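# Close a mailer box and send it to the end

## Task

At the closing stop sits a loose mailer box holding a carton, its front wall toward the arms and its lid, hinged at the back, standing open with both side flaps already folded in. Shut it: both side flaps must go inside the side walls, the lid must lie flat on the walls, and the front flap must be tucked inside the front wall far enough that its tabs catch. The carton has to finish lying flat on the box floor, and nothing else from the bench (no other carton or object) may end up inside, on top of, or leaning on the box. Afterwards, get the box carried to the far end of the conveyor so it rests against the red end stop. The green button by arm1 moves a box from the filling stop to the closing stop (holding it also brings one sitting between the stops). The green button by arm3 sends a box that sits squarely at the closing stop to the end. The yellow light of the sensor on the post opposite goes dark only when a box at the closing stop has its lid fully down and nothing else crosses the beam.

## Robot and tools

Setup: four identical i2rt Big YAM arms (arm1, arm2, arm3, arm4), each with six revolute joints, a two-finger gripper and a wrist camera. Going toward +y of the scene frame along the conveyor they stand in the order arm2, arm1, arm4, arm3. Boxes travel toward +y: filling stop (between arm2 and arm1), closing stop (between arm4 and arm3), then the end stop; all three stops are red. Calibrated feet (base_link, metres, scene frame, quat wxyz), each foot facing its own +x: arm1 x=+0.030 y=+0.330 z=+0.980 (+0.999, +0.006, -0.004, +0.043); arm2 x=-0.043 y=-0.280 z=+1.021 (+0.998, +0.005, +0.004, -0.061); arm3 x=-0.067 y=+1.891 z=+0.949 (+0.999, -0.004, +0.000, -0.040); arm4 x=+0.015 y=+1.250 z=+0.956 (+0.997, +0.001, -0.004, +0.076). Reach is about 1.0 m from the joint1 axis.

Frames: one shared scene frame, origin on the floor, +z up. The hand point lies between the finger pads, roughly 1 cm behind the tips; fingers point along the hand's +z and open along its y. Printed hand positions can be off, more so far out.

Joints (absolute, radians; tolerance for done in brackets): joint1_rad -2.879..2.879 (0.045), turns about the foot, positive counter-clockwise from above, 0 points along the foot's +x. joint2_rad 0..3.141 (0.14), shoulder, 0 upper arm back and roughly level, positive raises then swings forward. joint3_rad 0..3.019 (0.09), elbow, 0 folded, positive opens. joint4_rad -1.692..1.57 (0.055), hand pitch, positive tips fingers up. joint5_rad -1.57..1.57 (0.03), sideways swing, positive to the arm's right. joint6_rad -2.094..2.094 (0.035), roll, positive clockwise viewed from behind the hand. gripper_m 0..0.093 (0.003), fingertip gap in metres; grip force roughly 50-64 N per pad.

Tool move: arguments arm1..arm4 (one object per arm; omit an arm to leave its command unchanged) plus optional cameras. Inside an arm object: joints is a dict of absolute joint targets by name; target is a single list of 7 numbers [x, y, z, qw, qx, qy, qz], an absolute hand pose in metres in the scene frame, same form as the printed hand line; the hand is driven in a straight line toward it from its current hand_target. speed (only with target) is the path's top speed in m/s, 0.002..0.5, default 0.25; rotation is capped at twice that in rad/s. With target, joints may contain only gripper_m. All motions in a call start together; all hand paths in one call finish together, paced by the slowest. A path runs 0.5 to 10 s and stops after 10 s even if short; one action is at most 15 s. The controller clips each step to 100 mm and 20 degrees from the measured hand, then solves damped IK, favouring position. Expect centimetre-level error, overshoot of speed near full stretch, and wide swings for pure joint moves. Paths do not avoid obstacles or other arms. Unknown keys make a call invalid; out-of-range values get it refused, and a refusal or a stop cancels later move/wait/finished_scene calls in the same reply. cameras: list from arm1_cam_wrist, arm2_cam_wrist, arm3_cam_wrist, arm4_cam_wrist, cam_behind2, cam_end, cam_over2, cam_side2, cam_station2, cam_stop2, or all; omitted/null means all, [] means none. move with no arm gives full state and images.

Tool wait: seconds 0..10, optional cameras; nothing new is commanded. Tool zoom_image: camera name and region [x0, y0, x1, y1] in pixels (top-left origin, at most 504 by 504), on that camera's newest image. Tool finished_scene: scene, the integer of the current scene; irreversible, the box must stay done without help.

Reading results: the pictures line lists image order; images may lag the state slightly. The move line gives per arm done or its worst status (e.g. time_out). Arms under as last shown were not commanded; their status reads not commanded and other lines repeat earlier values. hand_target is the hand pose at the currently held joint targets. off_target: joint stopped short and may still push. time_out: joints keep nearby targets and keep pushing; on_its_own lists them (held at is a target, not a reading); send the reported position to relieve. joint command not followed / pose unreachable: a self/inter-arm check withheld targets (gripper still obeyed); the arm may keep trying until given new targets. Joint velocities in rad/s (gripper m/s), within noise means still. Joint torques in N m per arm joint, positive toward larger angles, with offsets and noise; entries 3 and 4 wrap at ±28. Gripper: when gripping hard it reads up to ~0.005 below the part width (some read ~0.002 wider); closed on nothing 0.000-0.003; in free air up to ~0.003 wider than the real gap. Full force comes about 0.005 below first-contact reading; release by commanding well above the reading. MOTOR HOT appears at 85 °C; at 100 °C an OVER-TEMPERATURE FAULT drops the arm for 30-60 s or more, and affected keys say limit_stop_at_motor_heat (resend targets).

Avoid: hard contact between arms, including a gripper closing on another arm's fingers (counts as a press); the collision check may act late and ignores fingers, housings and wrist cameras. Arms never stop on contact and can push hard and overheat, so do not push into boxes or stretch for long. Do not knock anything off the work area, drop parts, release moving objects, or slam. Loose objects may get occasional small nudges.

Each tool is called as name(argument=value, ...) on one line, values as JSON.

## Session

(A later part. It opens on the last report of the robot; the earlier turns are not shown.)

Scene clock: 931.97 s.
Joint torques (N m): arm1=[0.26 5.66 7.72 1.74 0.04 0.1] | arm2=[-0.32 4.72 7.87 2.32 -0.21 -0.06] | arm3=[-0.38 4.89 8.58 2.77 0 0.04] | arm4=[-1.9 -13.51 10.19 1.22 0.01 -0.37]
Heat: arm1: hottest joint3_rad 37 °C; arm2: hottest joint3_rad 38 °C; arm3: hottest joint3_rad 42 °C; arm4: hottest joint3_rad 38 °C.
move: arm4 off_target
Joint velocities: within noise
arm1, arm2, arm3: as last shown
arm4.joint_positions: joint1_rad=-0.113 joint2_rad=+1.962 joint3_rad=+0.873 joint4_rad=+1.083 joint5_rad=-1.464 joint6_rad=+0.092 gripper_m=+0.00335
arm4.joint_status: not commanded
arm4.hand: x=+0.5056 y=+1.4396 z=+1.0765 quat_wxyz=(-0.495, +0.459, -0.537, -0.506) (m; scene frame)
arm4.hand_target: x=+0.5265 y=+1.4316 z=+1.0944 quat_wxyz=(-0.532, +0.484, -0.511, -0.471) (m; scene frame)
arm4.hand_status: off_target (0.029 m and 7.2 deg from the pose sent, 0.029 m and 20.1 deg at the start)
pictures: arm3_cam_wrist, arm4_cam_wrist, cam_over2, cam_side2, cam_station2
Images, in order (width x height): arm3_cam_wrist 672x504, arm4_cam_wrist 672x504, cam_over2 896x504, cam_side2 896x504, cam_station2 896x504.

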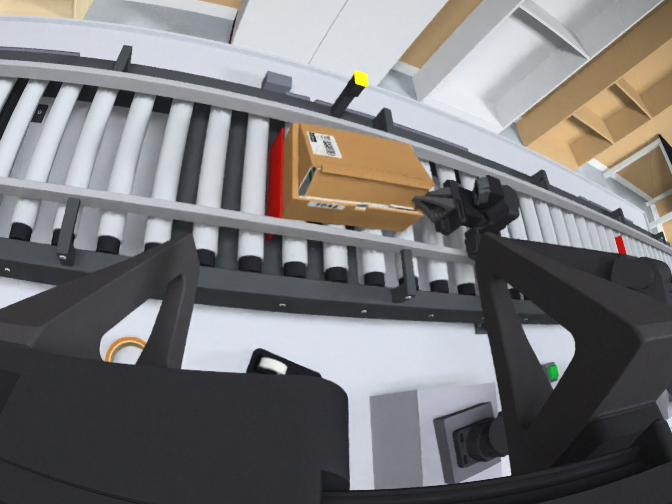

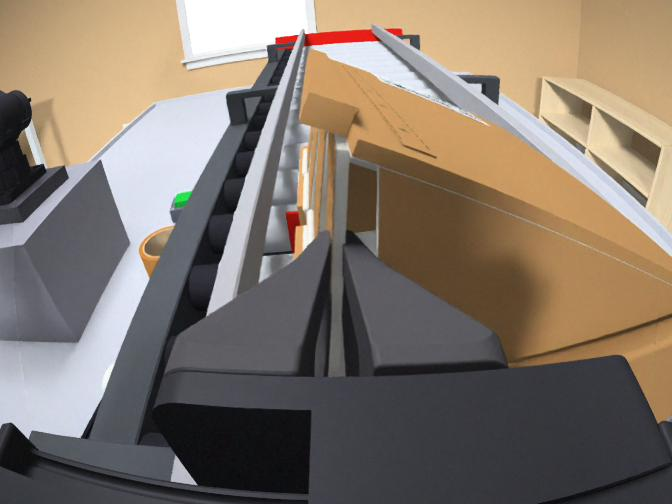

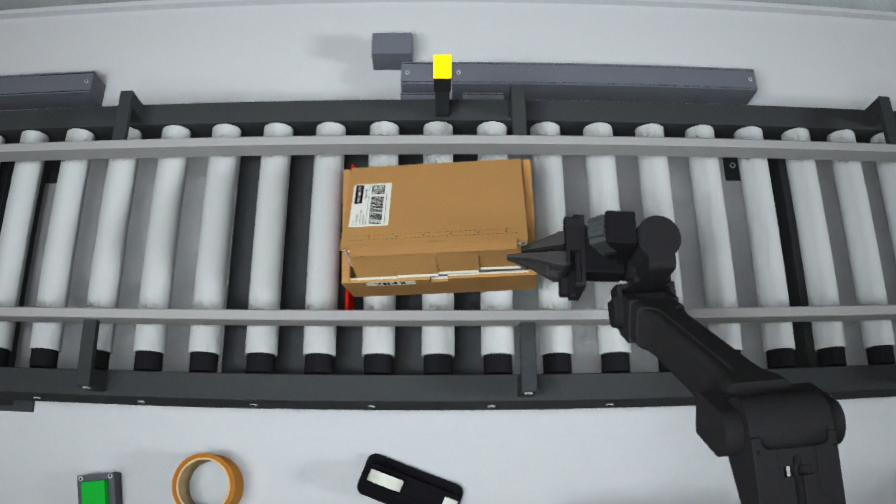

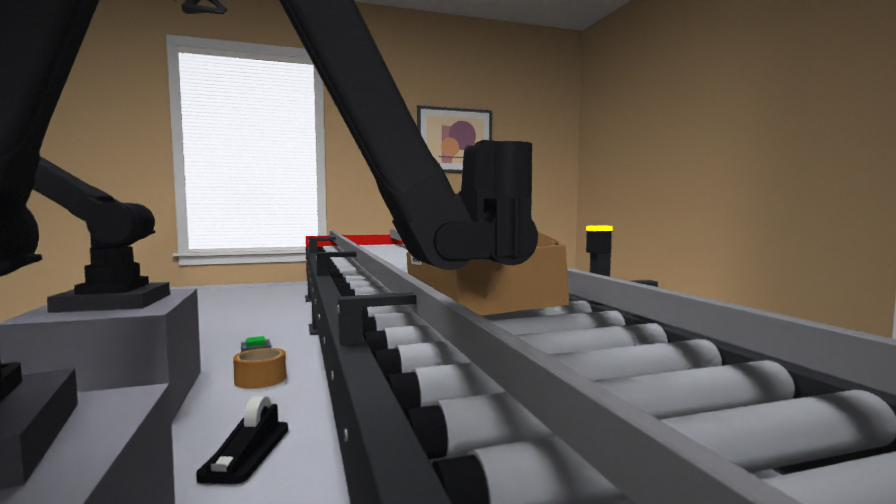

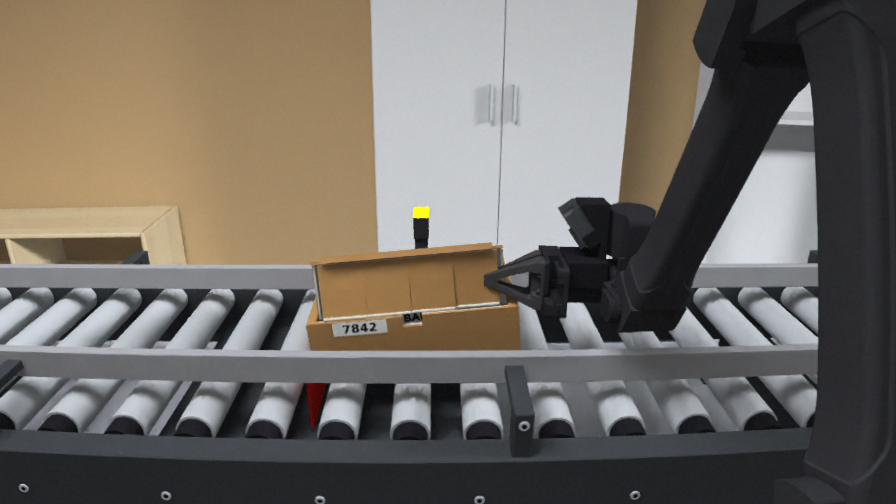

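move(arm4={"target": [0.545, 1.430, 1.090, 0.5964, -0.5610, 0.4305, 0.3799], "speed": 0.1}, cameras=["arm4_cam_wrist", "arm3_cam_wrist", "cam_side2", "cam_station2", "cam_over2"])

zoom_image(camera="cam_station2", region=[300, 170, 660, 370])

zoom_image(camera="arm3_cam_wrist", region=[250, 100, 530, 260])

zoom_image(camera="cam_over2", region=[320, 140, 620, 330])

Scene clock: 969.87 s.
Joint torques (N m): arm1=[0.38 5.71 7.73 1.81 0.03 0.11] | arm2=[-0.26 4.78 7.87 2.35 -0.21 -0.05] | arm3=[-0.15 4.66 8.58 2.74 0 0.05] | arm4=[-2.02 -14.15 9.94 0.91 0.18 -0.34]
Heat: arm1: hottest joint3_rad 37 °C; arm2: hottest joint3_rad 38 °C; arm3: hottest joint3_rad 42 °C; arm4: hottest joint3_rad 40 °C.
move: arm4 not_followed
Joint velocities: within noise
arm1, arm2, arm3: as last shown
arm4.joint_positions: joint1_rad=-0.117 joint2_rad=+2.013 joint3_rad=+0.932 joint4_rad=+1.153 joint5_rad=-1.472 joint6_rad=-0.157 gripper_m=+0.00335
arm4.joint_status: not commanded
arm4.on_its_own: joint4_rad is held at +1.156, not at its first target +1.092; joint6_rad is held at -0.211, not at its first target +0.036
arm4.hand: x=+0.5233 y=+1.4387 z=+1.0737 quat_wxyz=(-0.572, +0.539, -0.452, -0.422) (m; scene frame)
arm4.hand_target: x=+0.5436 y=+1.4295 z=+1.0904 quat_wxyz=(-0.601, +0.556, -0.427, -0.384) (m; scene frame)
arm4.hand_status: not_followed (0.028 m and 6.6 deg from the pose sent, 0.043 m and 25.1 deg at the start)
pictures: arm3_cam_wrist, arm4_cam_wrist, cam_over2, cam_side2, cam_station2
pose unreachable (arm4 arm): on one or more control steps of this call this arm could not follow its commanded pose, so it was not sent that pose on those steps. On the call's last step it was still not sent that pose. It may still have moved: this result reports where it is.
cause: moving toward the commanded pose would bring two parts of the arm too close to each other (its wrist (the part past joint 4) and its wrist camera).
Images, in order (width x height): arm3_cam_wrist 672x504, arm4_cam_wrist 672x504, cam_over2 896x504, cam_side2 896x504, cam_station2 896x504.

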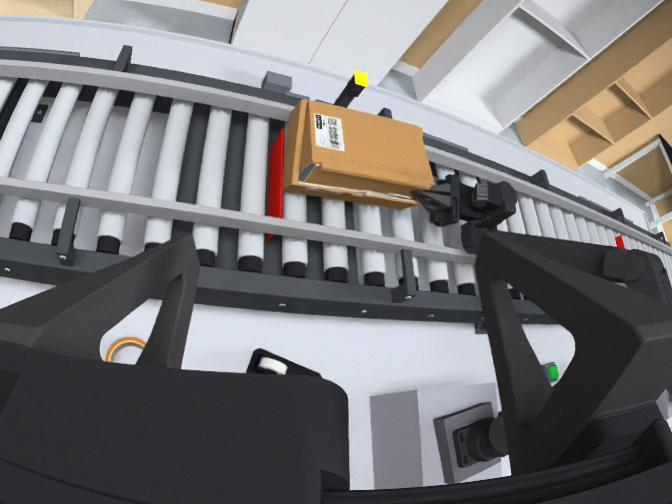

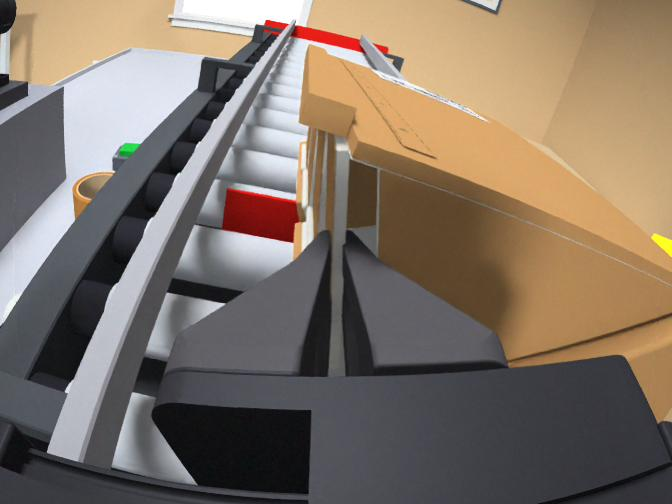

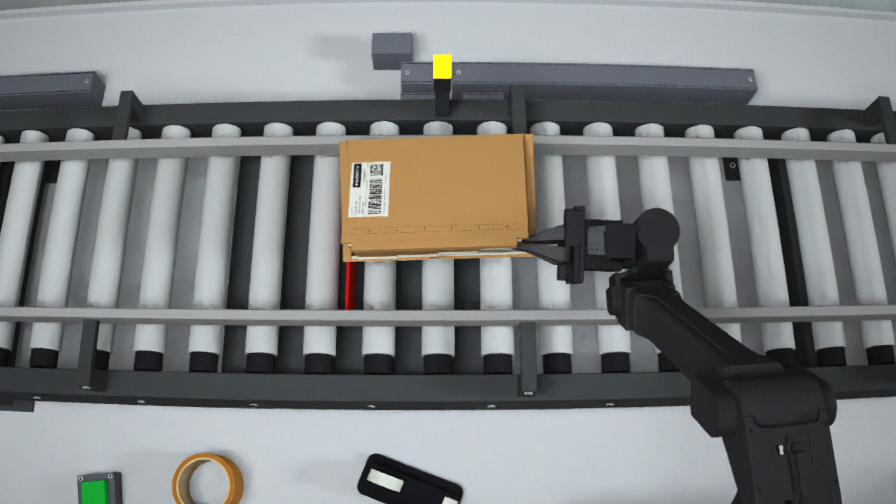

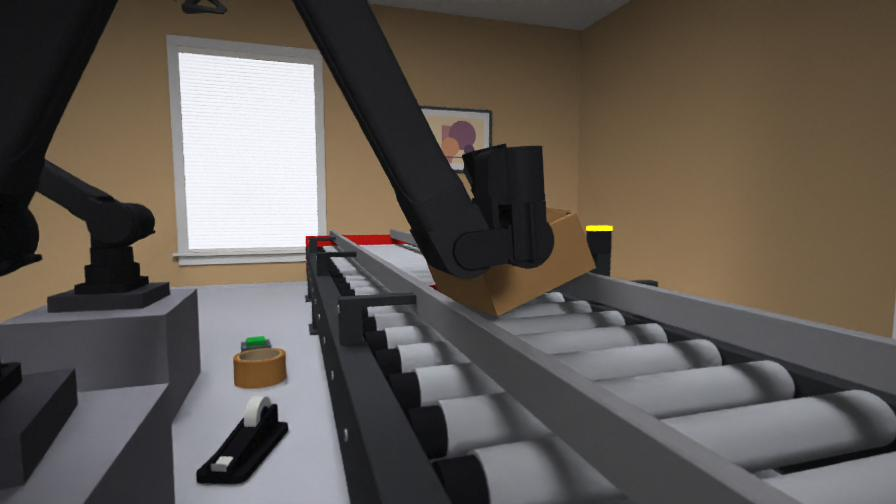

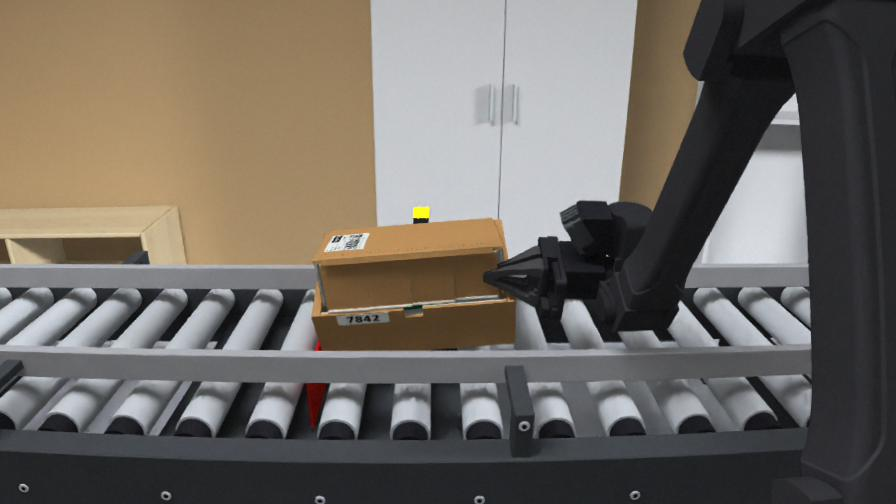

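Scaled by 1.400 from the camera's 896x504 image, which has a finer 1280x720 frame.

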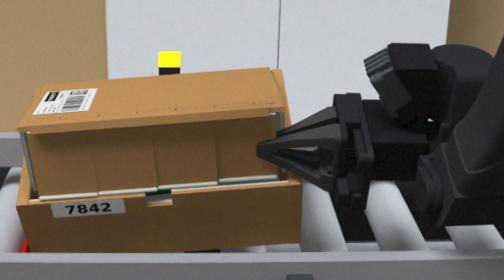

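Scaled by 1.800 from the camera's 672x504 image, which has a finer 960x720 frame.

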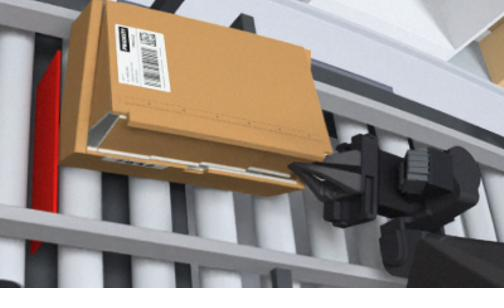

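Scaled by 1.680 from the camera's 896x504 image, which has a finer 1280x720 frame.

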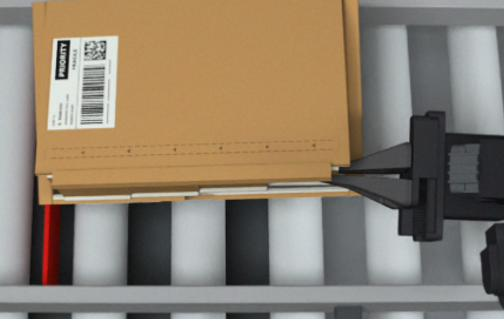

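move(arm4={"target": [0.512, 1.434, 1.082, 0.4685, -0.4206, 0.5684, 0.5296], "speed": 0.1}, cameras=["arm4_cam_wrist", "arm3_cam_wrist", "cam_side2", "cam_station2", "cam_over2"])

zoom_image(camera="cam_station2", region=[300, 170, 660, 370])

zoom_image(camera="arm3_cam_wrist", region=[250, 100, 530, 260])

zoom_image(camera="cam_over2", region=[320, 140, 620, 330])

zoom_image(camera="cam_side2", region=[380, 180, 620, 340])

Scene clock: 1014.07 s.
Joint torques (N m): arm1=[0.15 5.89 7.75 1.8 0.06 0.1] | arm2=[-0.32 4.66 7.87 2.32 -0.21 -0.05] | arm3=[0.03 4.72 8.59 2.73 -0.01 0.05] | arm4=[-1.2 -15.03 5.24 0.94 -0.35 0.13]
Heat: arm1: hottest joint3_rad 37 °C; arm2: hottest joint3_rad 38 °C; arm3: hottest joint3_rad 42 °C; arm4: hottest joint3_rad 39 °C.
move: arm4 off_target
Joint velocities: within noise
arm1, arm2, arm3: as last shown
arm4.joint_positions: joint1_rad=-0.118 joint2_rad=+1.969 joint3_rad=+0.885 joint4_rad=+1.034 joint5_rad=-1.450 joint6_rad=+0.187 gripper_m=+0.00335
arm4.joint_status: not commanded
arm4.hand: x=+0.5127 y=+1.4373 z=+1.0718 quat_wxyz=(-0.463, +0.416, -0.573, -0.533) (m; scene frame)
arm4.hand_target: x=+0.5120 y=+1.4340 z=+1.0818 quat_wxyz=(-0.469, +0.421, -0.568, -0.530) (m; scene frame)
arm4.hand_status: off_target (0.011 m and 1.1 deg from the pose sent, 0.015 m and 25.6 deg at the start)
pictures: arm3_cam_wrist, arm4_cam_wrist, cam_over2, cam_side2, cam_station2
Images, in order (width x height): arm3_cam_wrist 672x504, arm4_cam_wrist 672x504, cam_over2 896x504, cam_side2 896x504, cam_station2 896x504.

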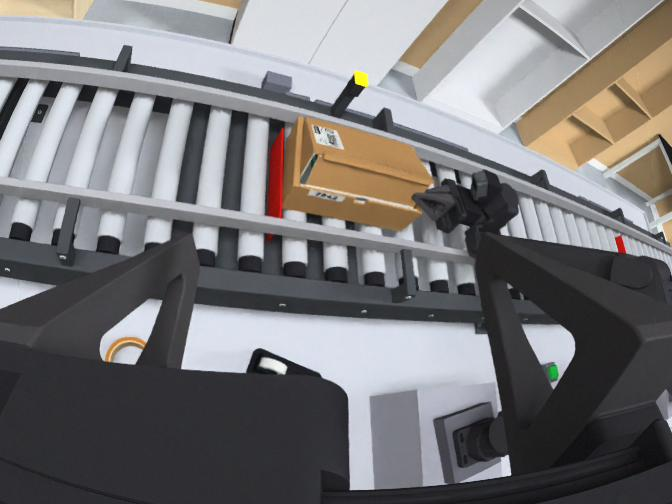

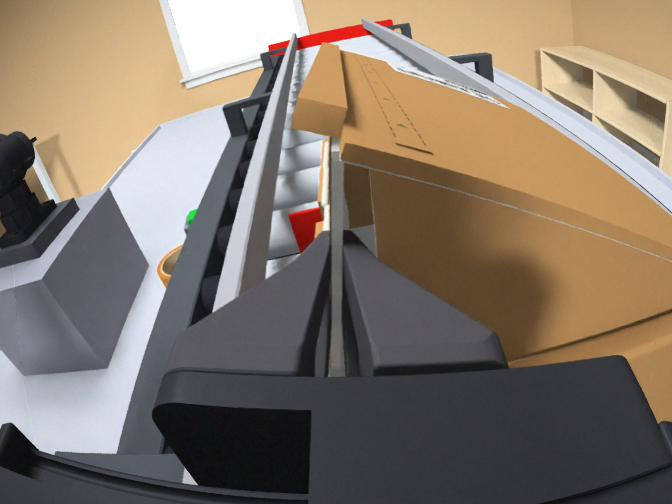

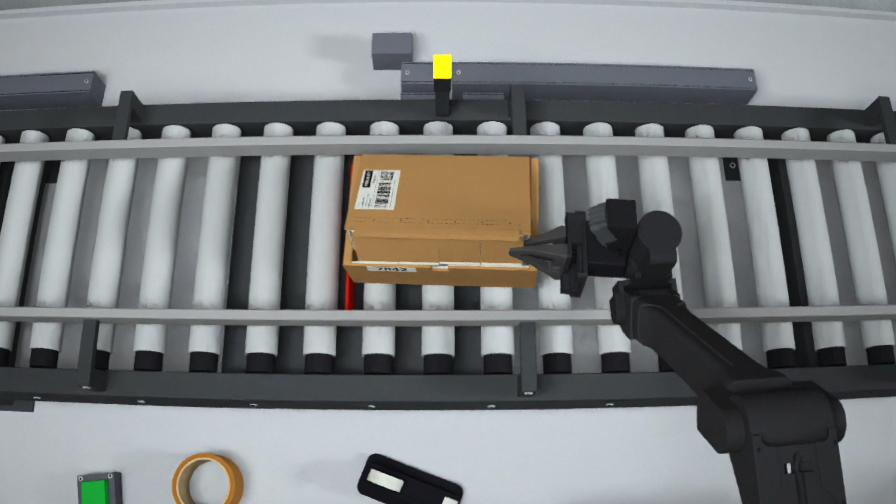

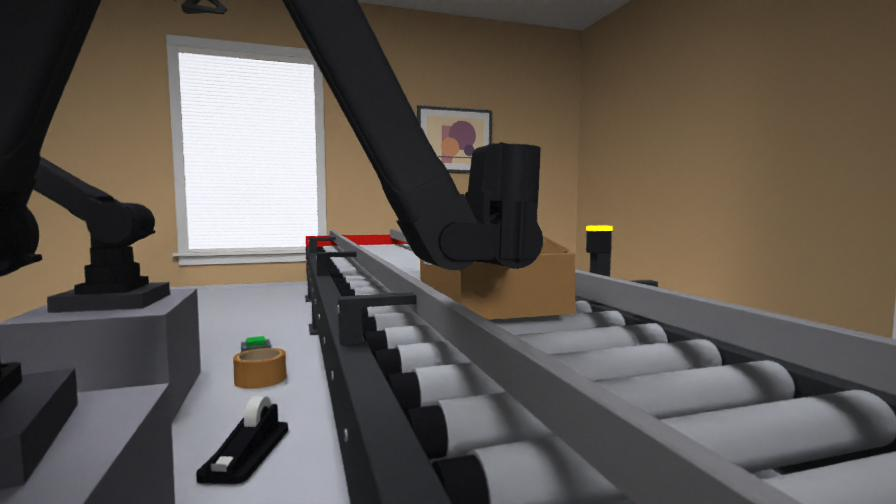

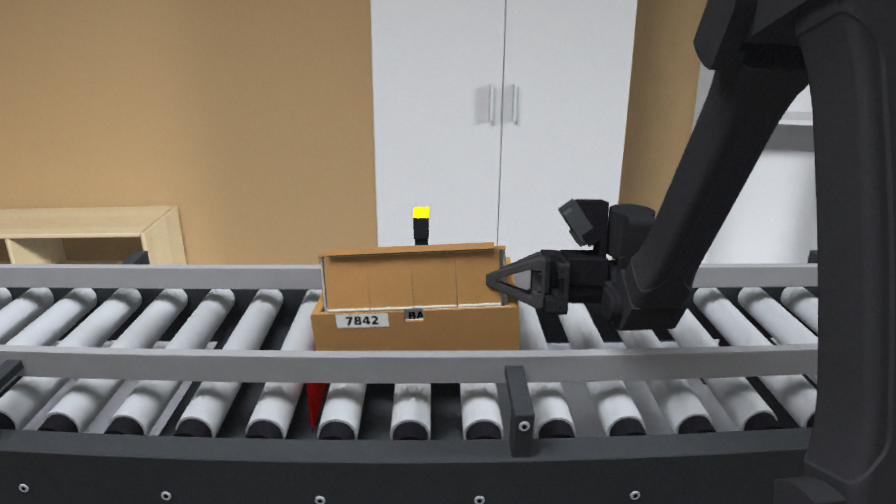

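Scaled by 1.400 from the camera's 896x504 image, which has a finer 1280x720 frame.

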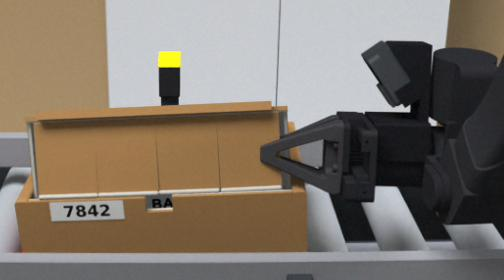

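Scaled by 1.800 from the camera's 672x504 image, which has a finer 960x720 frame.

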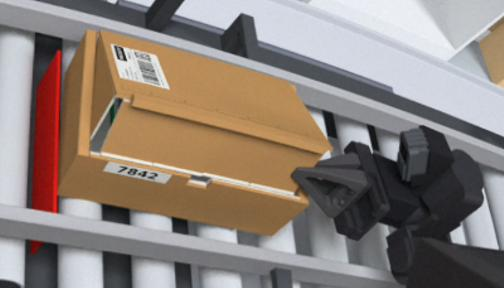

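Scaled by 1.680 from the camera's 896x504 image, which has a finer 1280x720 frame.

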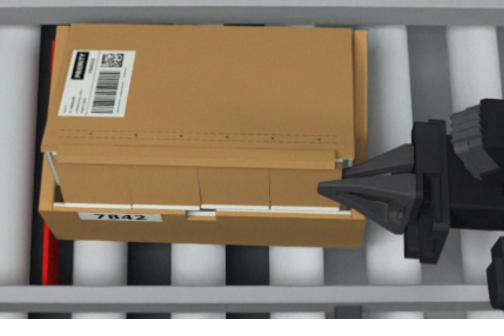

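Scaled by 2.100 from the camera's 896x504 image, which has a finer 1280x720 frame.

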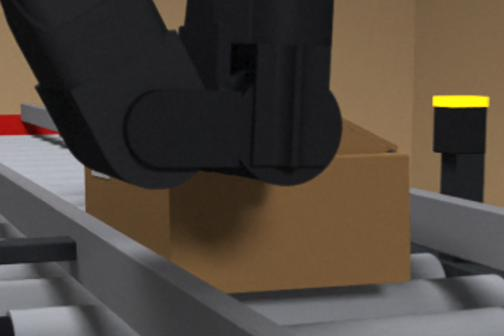

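move(arm4={"target": [0.5115, 1.434, 1.0715, 0.5, -0.4545, 0.5417, 0.5], "speed": 0.08}, cameras=[])

move(arm4={"target": [0.5105, 1.434, 1.061, 0.5213, -0.4777, 0.5213, 0.4777], "speed": 0.08}, cameras=["arm4_cam_wrist", "arm3_cam_wrist", "cam_side2", "cam_station2", "cam_over2"])

zoom_image(camera="cam_station2", region=[300, 170, 660, 370])

zoom_image(camera="arm3_cam_wrist", region=[250, 100, 530, 260])

zoom_image(camera="cam_over2", region=[320, 140, 620, 330])

zoom_image(camera="cam_side2", region=[380, 180, 620, 340])

Scene clock: 1044.03 s.
Joint torques (N m): arm1=[0.09 5.66 7.73 1.76 0.04 0.11] | arm2=[-0.26 4.78 7.87 2.32 -0.21 -0.05] | arm3=[-0.09 4.95 8.64 2.78 -0.01 0.05] | arm4=[-1.2 -12.86 5.49 1.68 -0.33 -0.22]
Heat: arm1: hottest joint3_rad 37 °C; arm2: hottest joint3_rad 38 °C; arm3: hottest joint3_rad 42 °C; arm4: hottest joint3_rad 37 °C.
move: arm4 off_target
Joint velocities: within noise
arm1, arm2, arm3: as last shown
arm4.joint_positions: joint1_rad=-0.118 joint2_rad=+1.971 joint3_rad=+0.881 joint4_rad=+1.068 joint5_rad=-1.450 joint6_rad=+0.129 gripper_m=+0.00335
arm4.joint_status: not commanded
arm4.hand: x=+0.5113 y=+1.4373 z=+1.0725 quat_wxyz=(-0.486, +0.439, -0.554, -0.514) (m; scene frame)
arm4.hand_target: x=+0.5115 y=+1.4340 z=+1.0716 quat_wxyz=(-0.500, +0.454, -0.541, -0.501) (m; scene frame)
arm4.hand_status: off_target (0.003 m and 3.2 deg from the pose sent, 0.004 m and 8.1 deg at the start)
pictures: none
No camera images: "cameras" was empty.

Scene clock: 1045.23 s.
Joint torques (N m): arm1=[0.09 5.42 7.66 1.76 0.04 0.1] | arm2=[-0.26 4.78 7.87 2.33 -0.21 -0.05] | arm3=[-0.32 5.01 8.57 2.82 -0.01 0.05] | arm4=[-1.14 -12.16 5.19 1.63 -0.17 -0.32]
Heat: arm1: hottest joint3_rad 37 °C; arm2: hottest joint3_rad 38 °C; arm3: hottest joint3_rad 42 °C; arm4: hottest joint3_rad 37 °C.
move: arm4 off_target
Joint velocities: within noise
arm1, arm2, arm3: as last shown
arm4.joint_positions: joint1_rad=-0.118 joint2_rad=+1.994 joint3_rad=+0.881 joint4_rad=+1.124 joint5_rad=-1.453 joint6_rad=+0.074 gripper_m=+0.00335
arm4.joint_status: not commanded
arm4.hand: x=+0.5103 y=+1.4373 z=+1.0668 quat_wxyz=(-0.508, +0.463, -0.532, -0.494) (m; scene frame)
arm4.hand_target: x=+0.5105 y=+1.4340 z=+1.0610 quat_wxyz=(-0.522, +0.476, -0.520, -0.479) (m; scene frame)
arm4.hand_status: off_target (0.007 m and 3.2 deg from the pose sent, 0.012 m and 8.2 deg at the start)
pictures: arm3_cam_wrist, arm4_cam_wrist, cam_over2, cam_side2, cam_station2
Images, in order (width x height): arm3_cam_wrist 672x504, arm4_cam_wrist 672x504, cam_over2 896x504, cam_side2 896x504, cam_station2 896x504.

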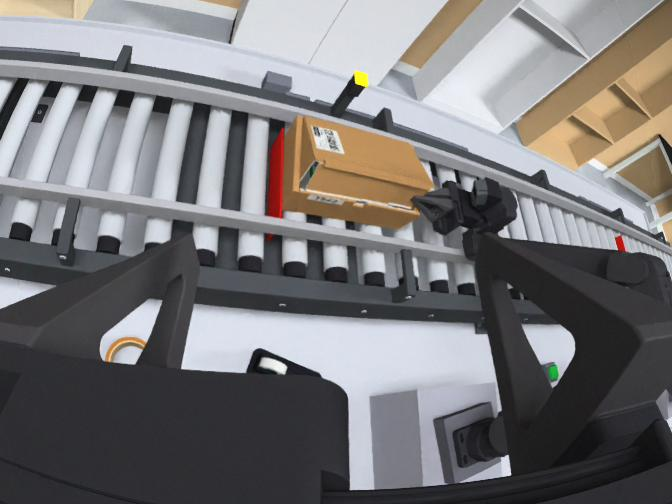

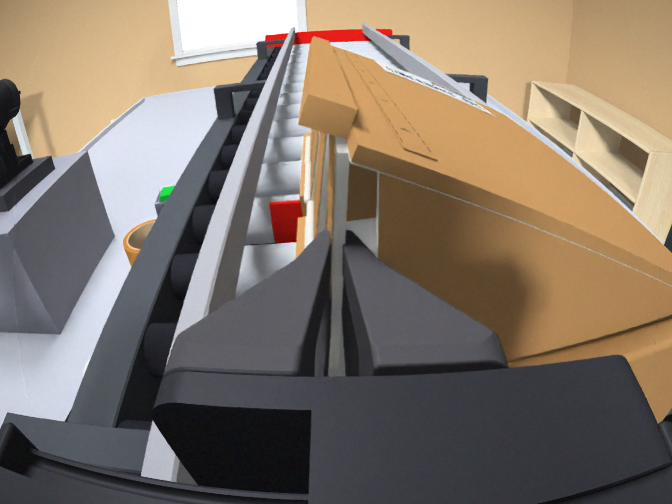

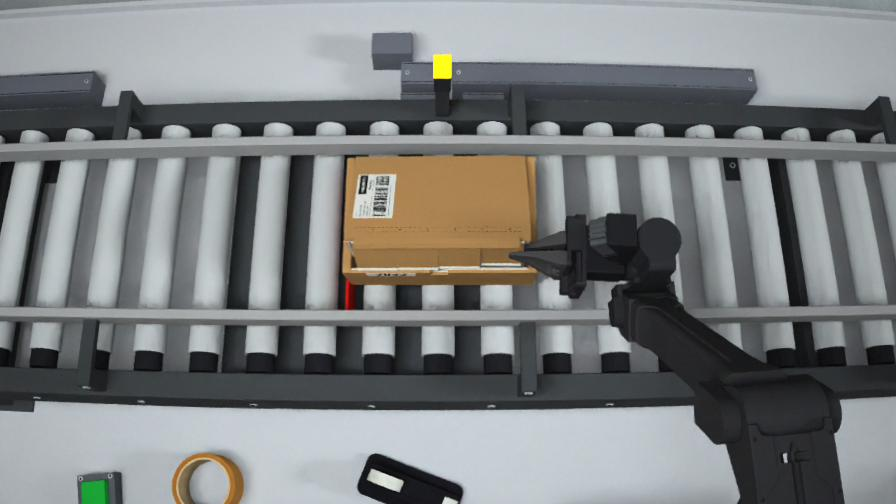

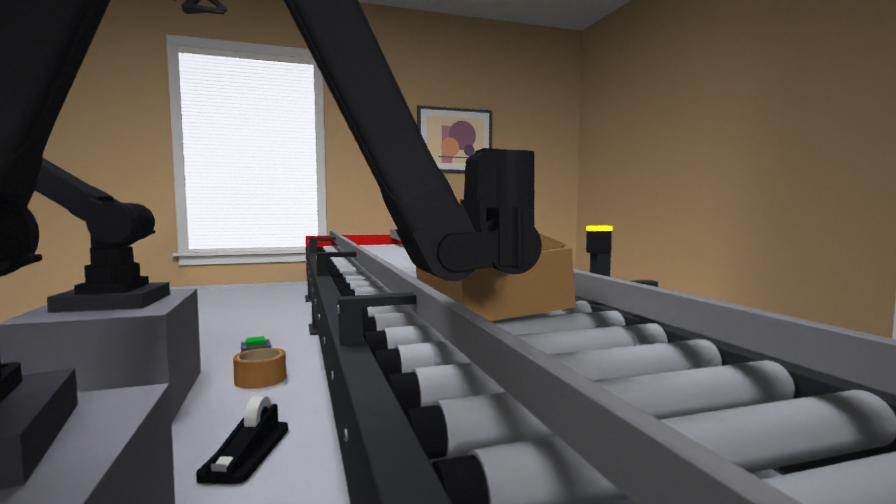

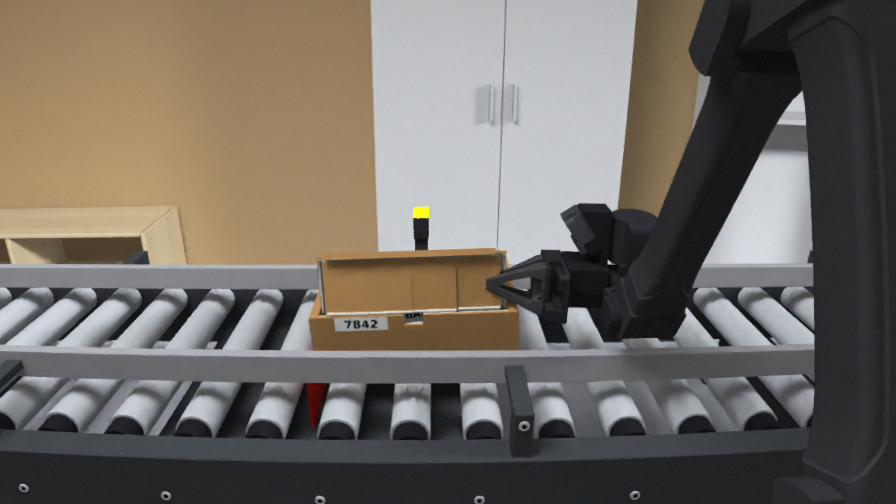

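Scaled by 1.400 from the camera's 896x504 image, which has a finer 1280x720 frame.

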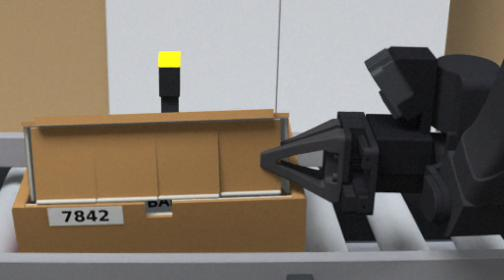

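Scaled by 1.800 from the camera's 672x504 image, which has a finer 960x720 frame.

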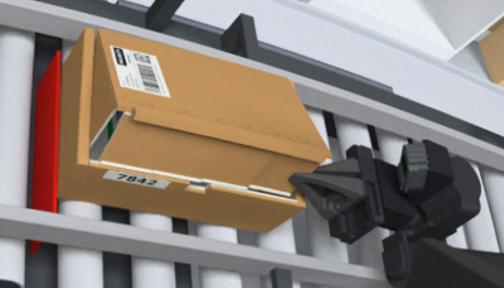

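Scaled by 1.680 from the camera's 896x504 image, which has a finer 1280x720 frame.

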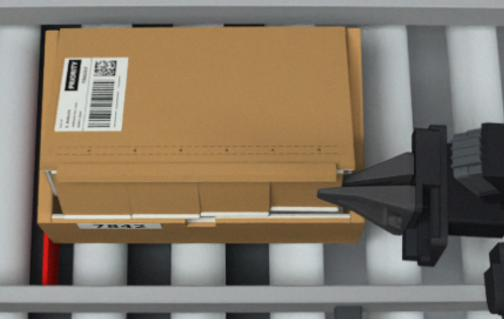

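Scaled by 2.100 from the camera's 896x504 image, which has a finer 1280x720 frame.

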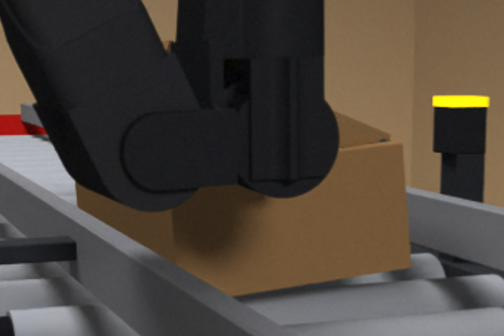

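move(arm4={"target": [0.509, 1.434, 1.045, 0.4956, -0.4498, 0.5456, 0.5044], "speed": 0.06}, cameras=["arm4_cam_wrist", "arm3_cam_wrist", "cam_side2", "cam_station2", "cam_over2"])

zoom_image(camera="cam_station2", region=[300, 210, 540, 360])

zoom_image(camera="arm3_cam_wrist", region=[270, 100, 450, 240])

zoom_image(camera="cam_over2", region=[330, 140, 560, 300])

zoom_image(camera="cam_side2", region=[380, 180, 620, 340])

Scene clock: 1066.07 s.
Joint torques (N m): arm1=[0.09 5.66 7.79 1.72 0.03 0.1] | arm2=[-0.26 4.72 7.87 2.32 -0.21 -0.05] | arm3=[-0.21 4.89 8.62 2.71 -0.02 0.04] | arm4=[-0.73 -11.52 4.88 1.26 -0.17 -0.08]
Heat: arm1: hottest joint3_rad 37 °C; arm2: hottest joint3_rad 38 °C; arm3: hottest joint3_rad 42 °C; arm4: hottest joint3_rad 36 °C.
move: arm4 off_target
Joint velocities: within noise
arm1, arm2, arm3: as last shown
arm4.joint_positions: joint1_rad=-0.124 joint2_rad=+2.014 joint3_rad=+0.881 joint4_rad=+1.125 joint5_rad=-1.454 joint6_rad=+0.110 gripper_m=+0.00335
arm4.joint_status: not commanded
arm4.hand: x=+0.5109 y=+1.4341 z=+1.0574 quat_wxyz=(-0.495, +0.448, -0.546, -0.506) (m; scene frame)
arm4.hand_target: x=+0.5088 y=+1.4339 z=+1.0452 quat_wxyz=(-0.496, +0.450, -0.546, -0.505) (m; scene frame)
arm4.hand_status: off_target (0.013 m and 0.3 deg from the pose sent, 0.022 m and 2.9 deg at the start)
pictures: arm3_cam_wrist, arm4_cam_wrist, cam_over2, cam_side2, cam_station2
Images, in order (width x height): arm3_cam_wrist 672x504, arm4_cam_wrist 672x504, cam_over2 896x504, cam_side2 896x504, cam_station2 896x504.

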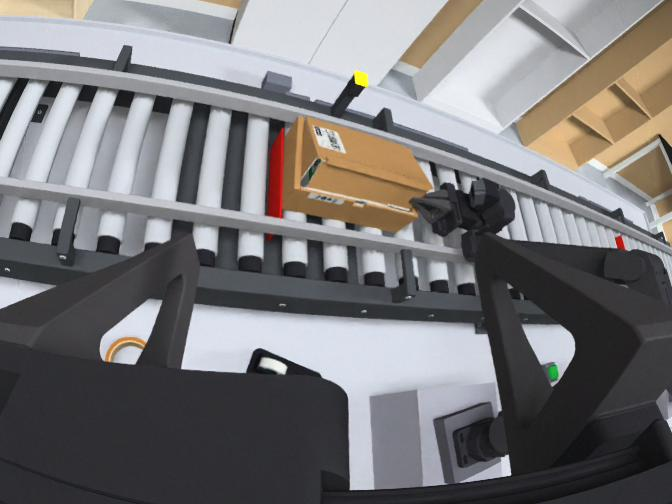

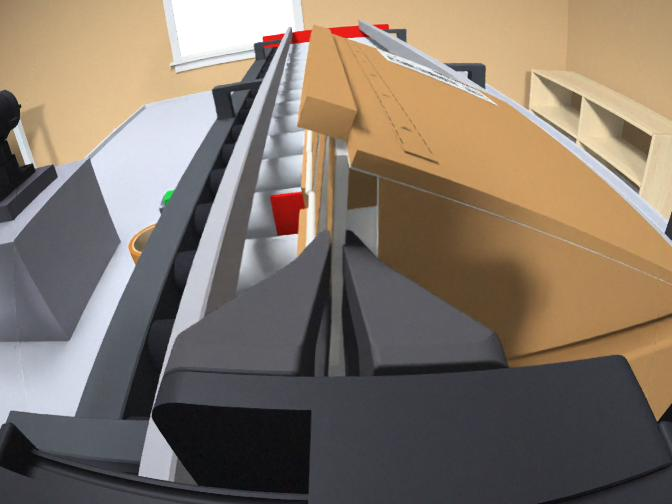

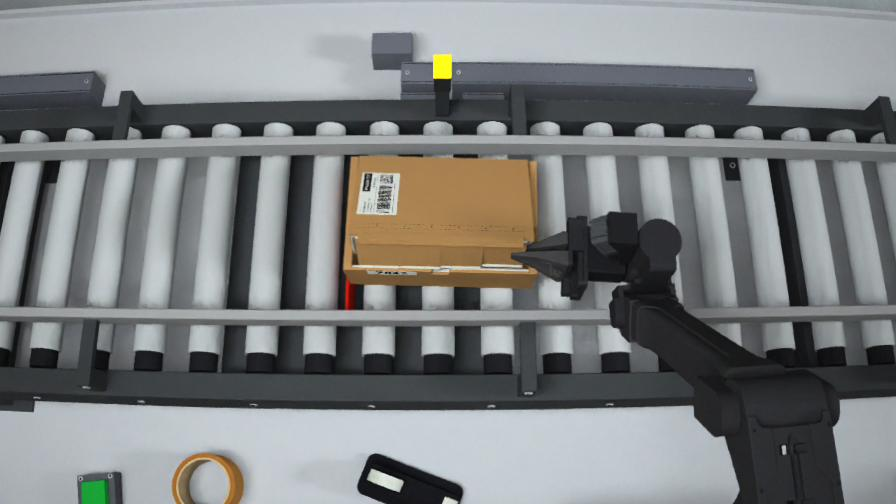

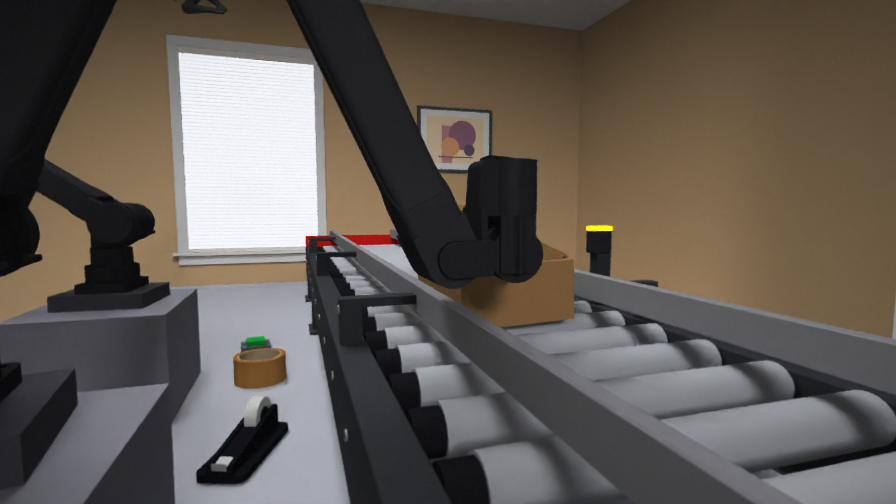

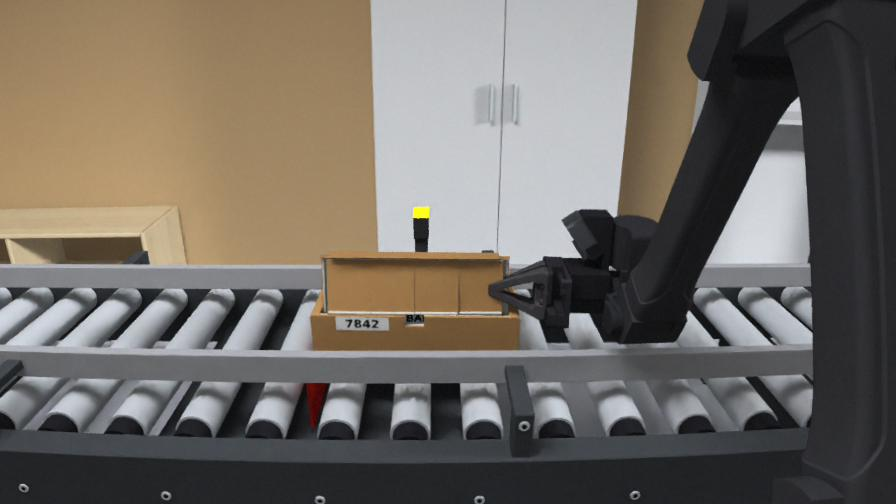

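Scaled by 2.100 from the camera's 896x504 image, which has a finer 1280x720 frame.

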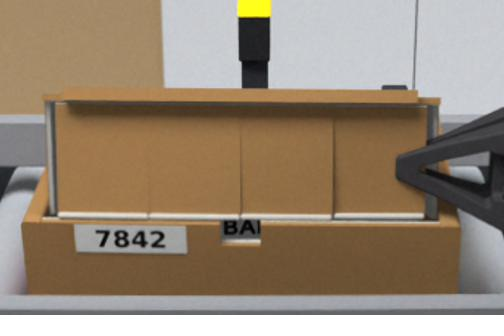

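Scaled by 2.800 from the camera's 672x504 image, which has a finer 960x720 frame.

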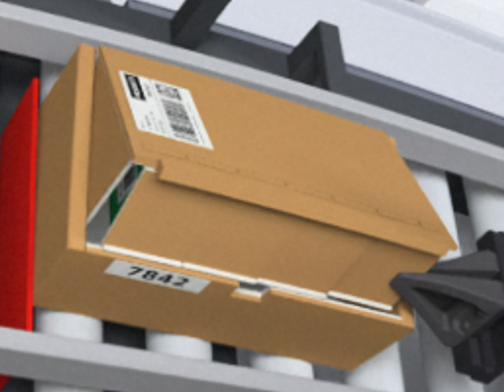

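Scaled by 2.191 from the camera's 896x504 image, which has a finer 1280x720 frame.

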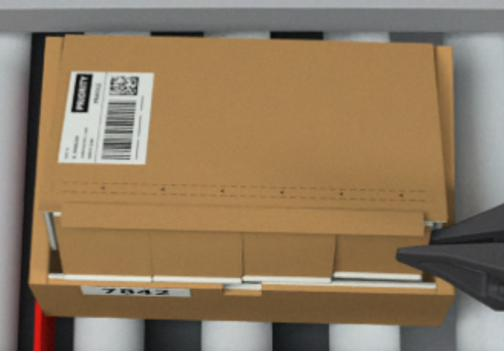

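Scaled by 2.100 from the camera's 896x504 image, which has a finer 1280x720 frame.

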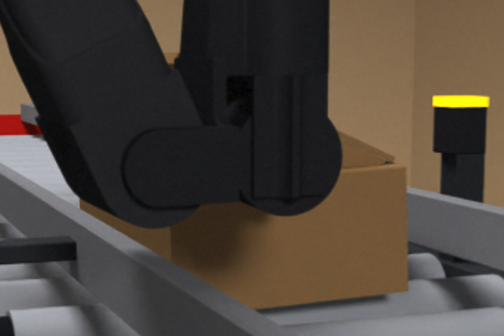

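move(arm3={"target": [0.40, 1.63, 1.13, 0.5213, 0.2040, 0.8184, -0.1300], "joints": {"gripper_m": 0.0}, "speed": 0.35}, cameras=["arm3_cam_wrist", "cam_station2", "cam_over2"])

zoom_image(camera="arm3_cam_wrist", region=[150, 0, 600, 300])

Scene clock: 1099.50 s.
Joint torques (N m): arm1=[0.03 5.89 7.73 1.72 0.05 0.12] | arm2=[-0.32 4.78 7.88 2.32 -0.21 -0.06] | arm3=[-1.03 -6.01 10.56 3.36 0.11 0.06] | arm4=[-0.73 -11.52 4.88 1.28 -0.17 -0.09]
Heat: arm1: hottest joint3_rad 37 °C; arm2: hottest joint3_rad 38 °C; arm3: hottest joint3_rad 43 °C; arm4: hottest joint3_rad 35 °C.
move: arm3 off_target
Joint velocities: within noise
arm1.joint_positions: joint1_rad=+0.141 joint2_rad=+0.424 joint3_rad=+1.369 joint4_rad=-1.152 joint5_rad=+0.141 joint6_rad=-0.395 gripper_m=+0.09396
arm1.joint_status: not commanded
arm1.hand: x=+0.1935 y=+0.3358 z=+1.5886 quat_wxyz=(-0.626, +0.190, -0.749, +0.104) (m; scene frame)
arm1.hand_target: x=+0.1892 y=+0.3347 z=+1.5990 quat_wxyz=(-0.636, +0.187, -0.742, +0.104) (m; scene frame)
arm1.hand_status: not commanded
arm2.joint_positions: joint1_rad=+0.016 joint2_rad=+0.445 joint3_rad=+1.415 joint4_rad=-1.206 joint5_rad=-0.131 joint6_rad=-0.177 gripper_m=+0.09396
arm2.joint_status: not commanded
arm2.hand: x=+0.1259 y=-0.2820 z=+1.6325 quat_wxyz=(-0.616, +0.065, -0.785, +0.032) (m; scene frame)
arm2.hand_target: x=+0.1212 y=-0.2816 z=+1.6411 quat_wxyz=(-0.624, +0.065, -0.778, +0.034) (m; scene frame)
arm2.hand_status: not commanded
arm3.joint_positions: joint1_rad=-0.428 joint2_rad=+1.342 joint3_rad=+0.672 joint4_rad=+0.189 joint5_rad=-0.036 joint6_rad=-0.016 gripper_m=+0.00063
arm3.joint_status: all done
arm3.hand: x=+0.3898 y=+1.6434 z=+1.1140 quat_wxyz=(-0.505, -0.198, -0.831, +0.123) (m; scene frame)
arm3.hand_target: x=+0.3990 y=+1.6305 z=+1.1302 quat_wxyz=(-0.521, -0.204, -0.818, +0.130) (m; scene frame)
arm3.hand_status: off_target (0.023 m and 2.6 deg from the pose sent, 0.503 m and 35.7 deg at the start)
arm4.joint_positions: joint1_rad=-0.124 joint2_rad=+2.014 joint3_rad=+0.881 joint4_rad=+1.125 joint5_rad=-1.454 joint6_rad=+0.111 gripper_m=+0.00335
arm4.joint_status: not commanded
arm4.hand: x=+0.5109 y=+1.4341 z=+1.0574 quat_wxyz=(-0.495, +0.447, -0.547, -0.506) (m; scene frame)
arm4.hand_target: x=+0.5088 y=+1.4339 z=+1.0452 quat_wxyz=(-0.496, +0.450, -0.546, -0.504) (m; scene frame)
arm4.hand_status: not commanded
pictures: arm3_cam_wrist, cam_over2, cam_station2
Images, in order (width x height): arm3_cam_wrist 672x504, cam_over2 896x504, cam_station2 896x504.

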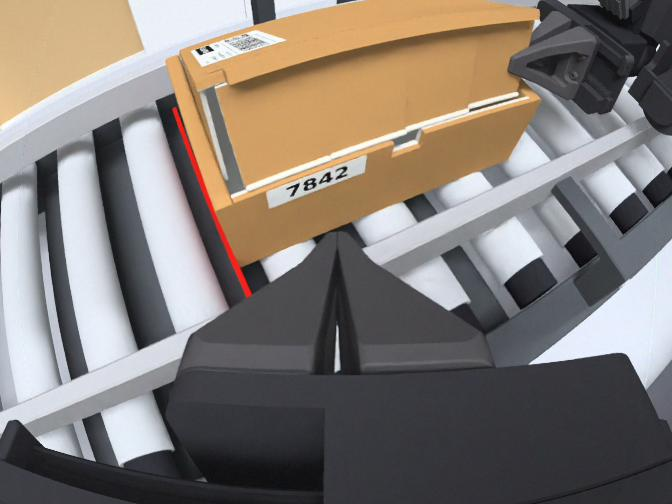

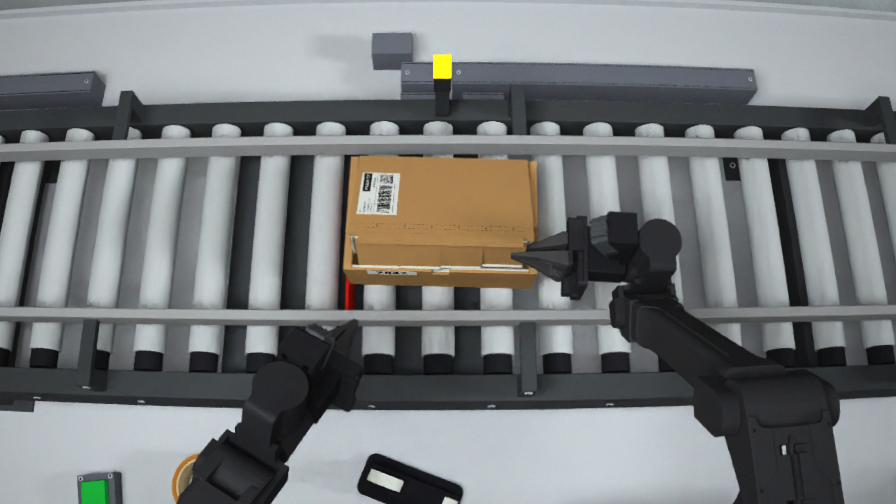

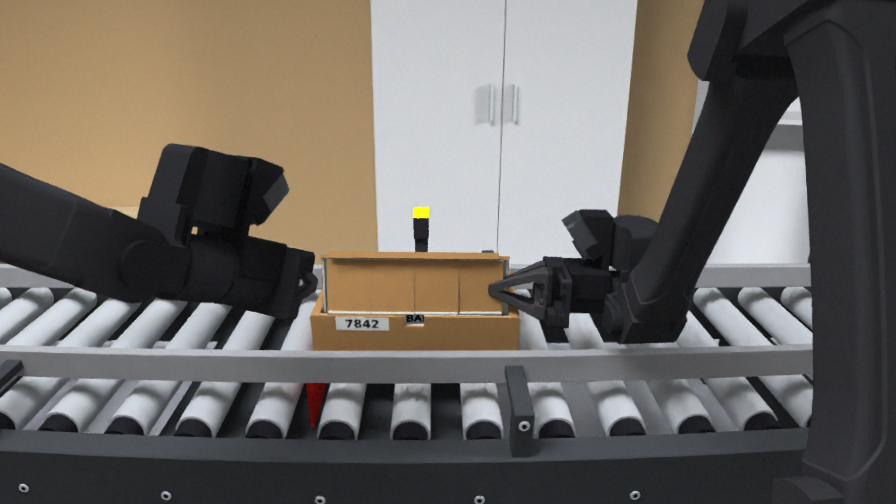

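Scaled by 1.120 from the camera's 672x504 image, which has a finer 960x720 frame.

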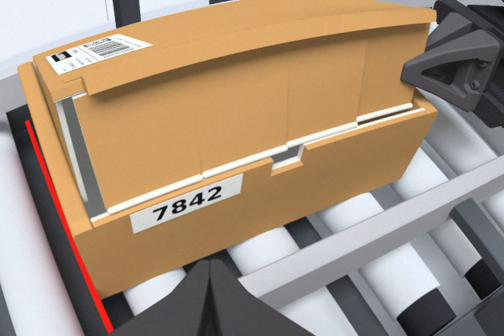

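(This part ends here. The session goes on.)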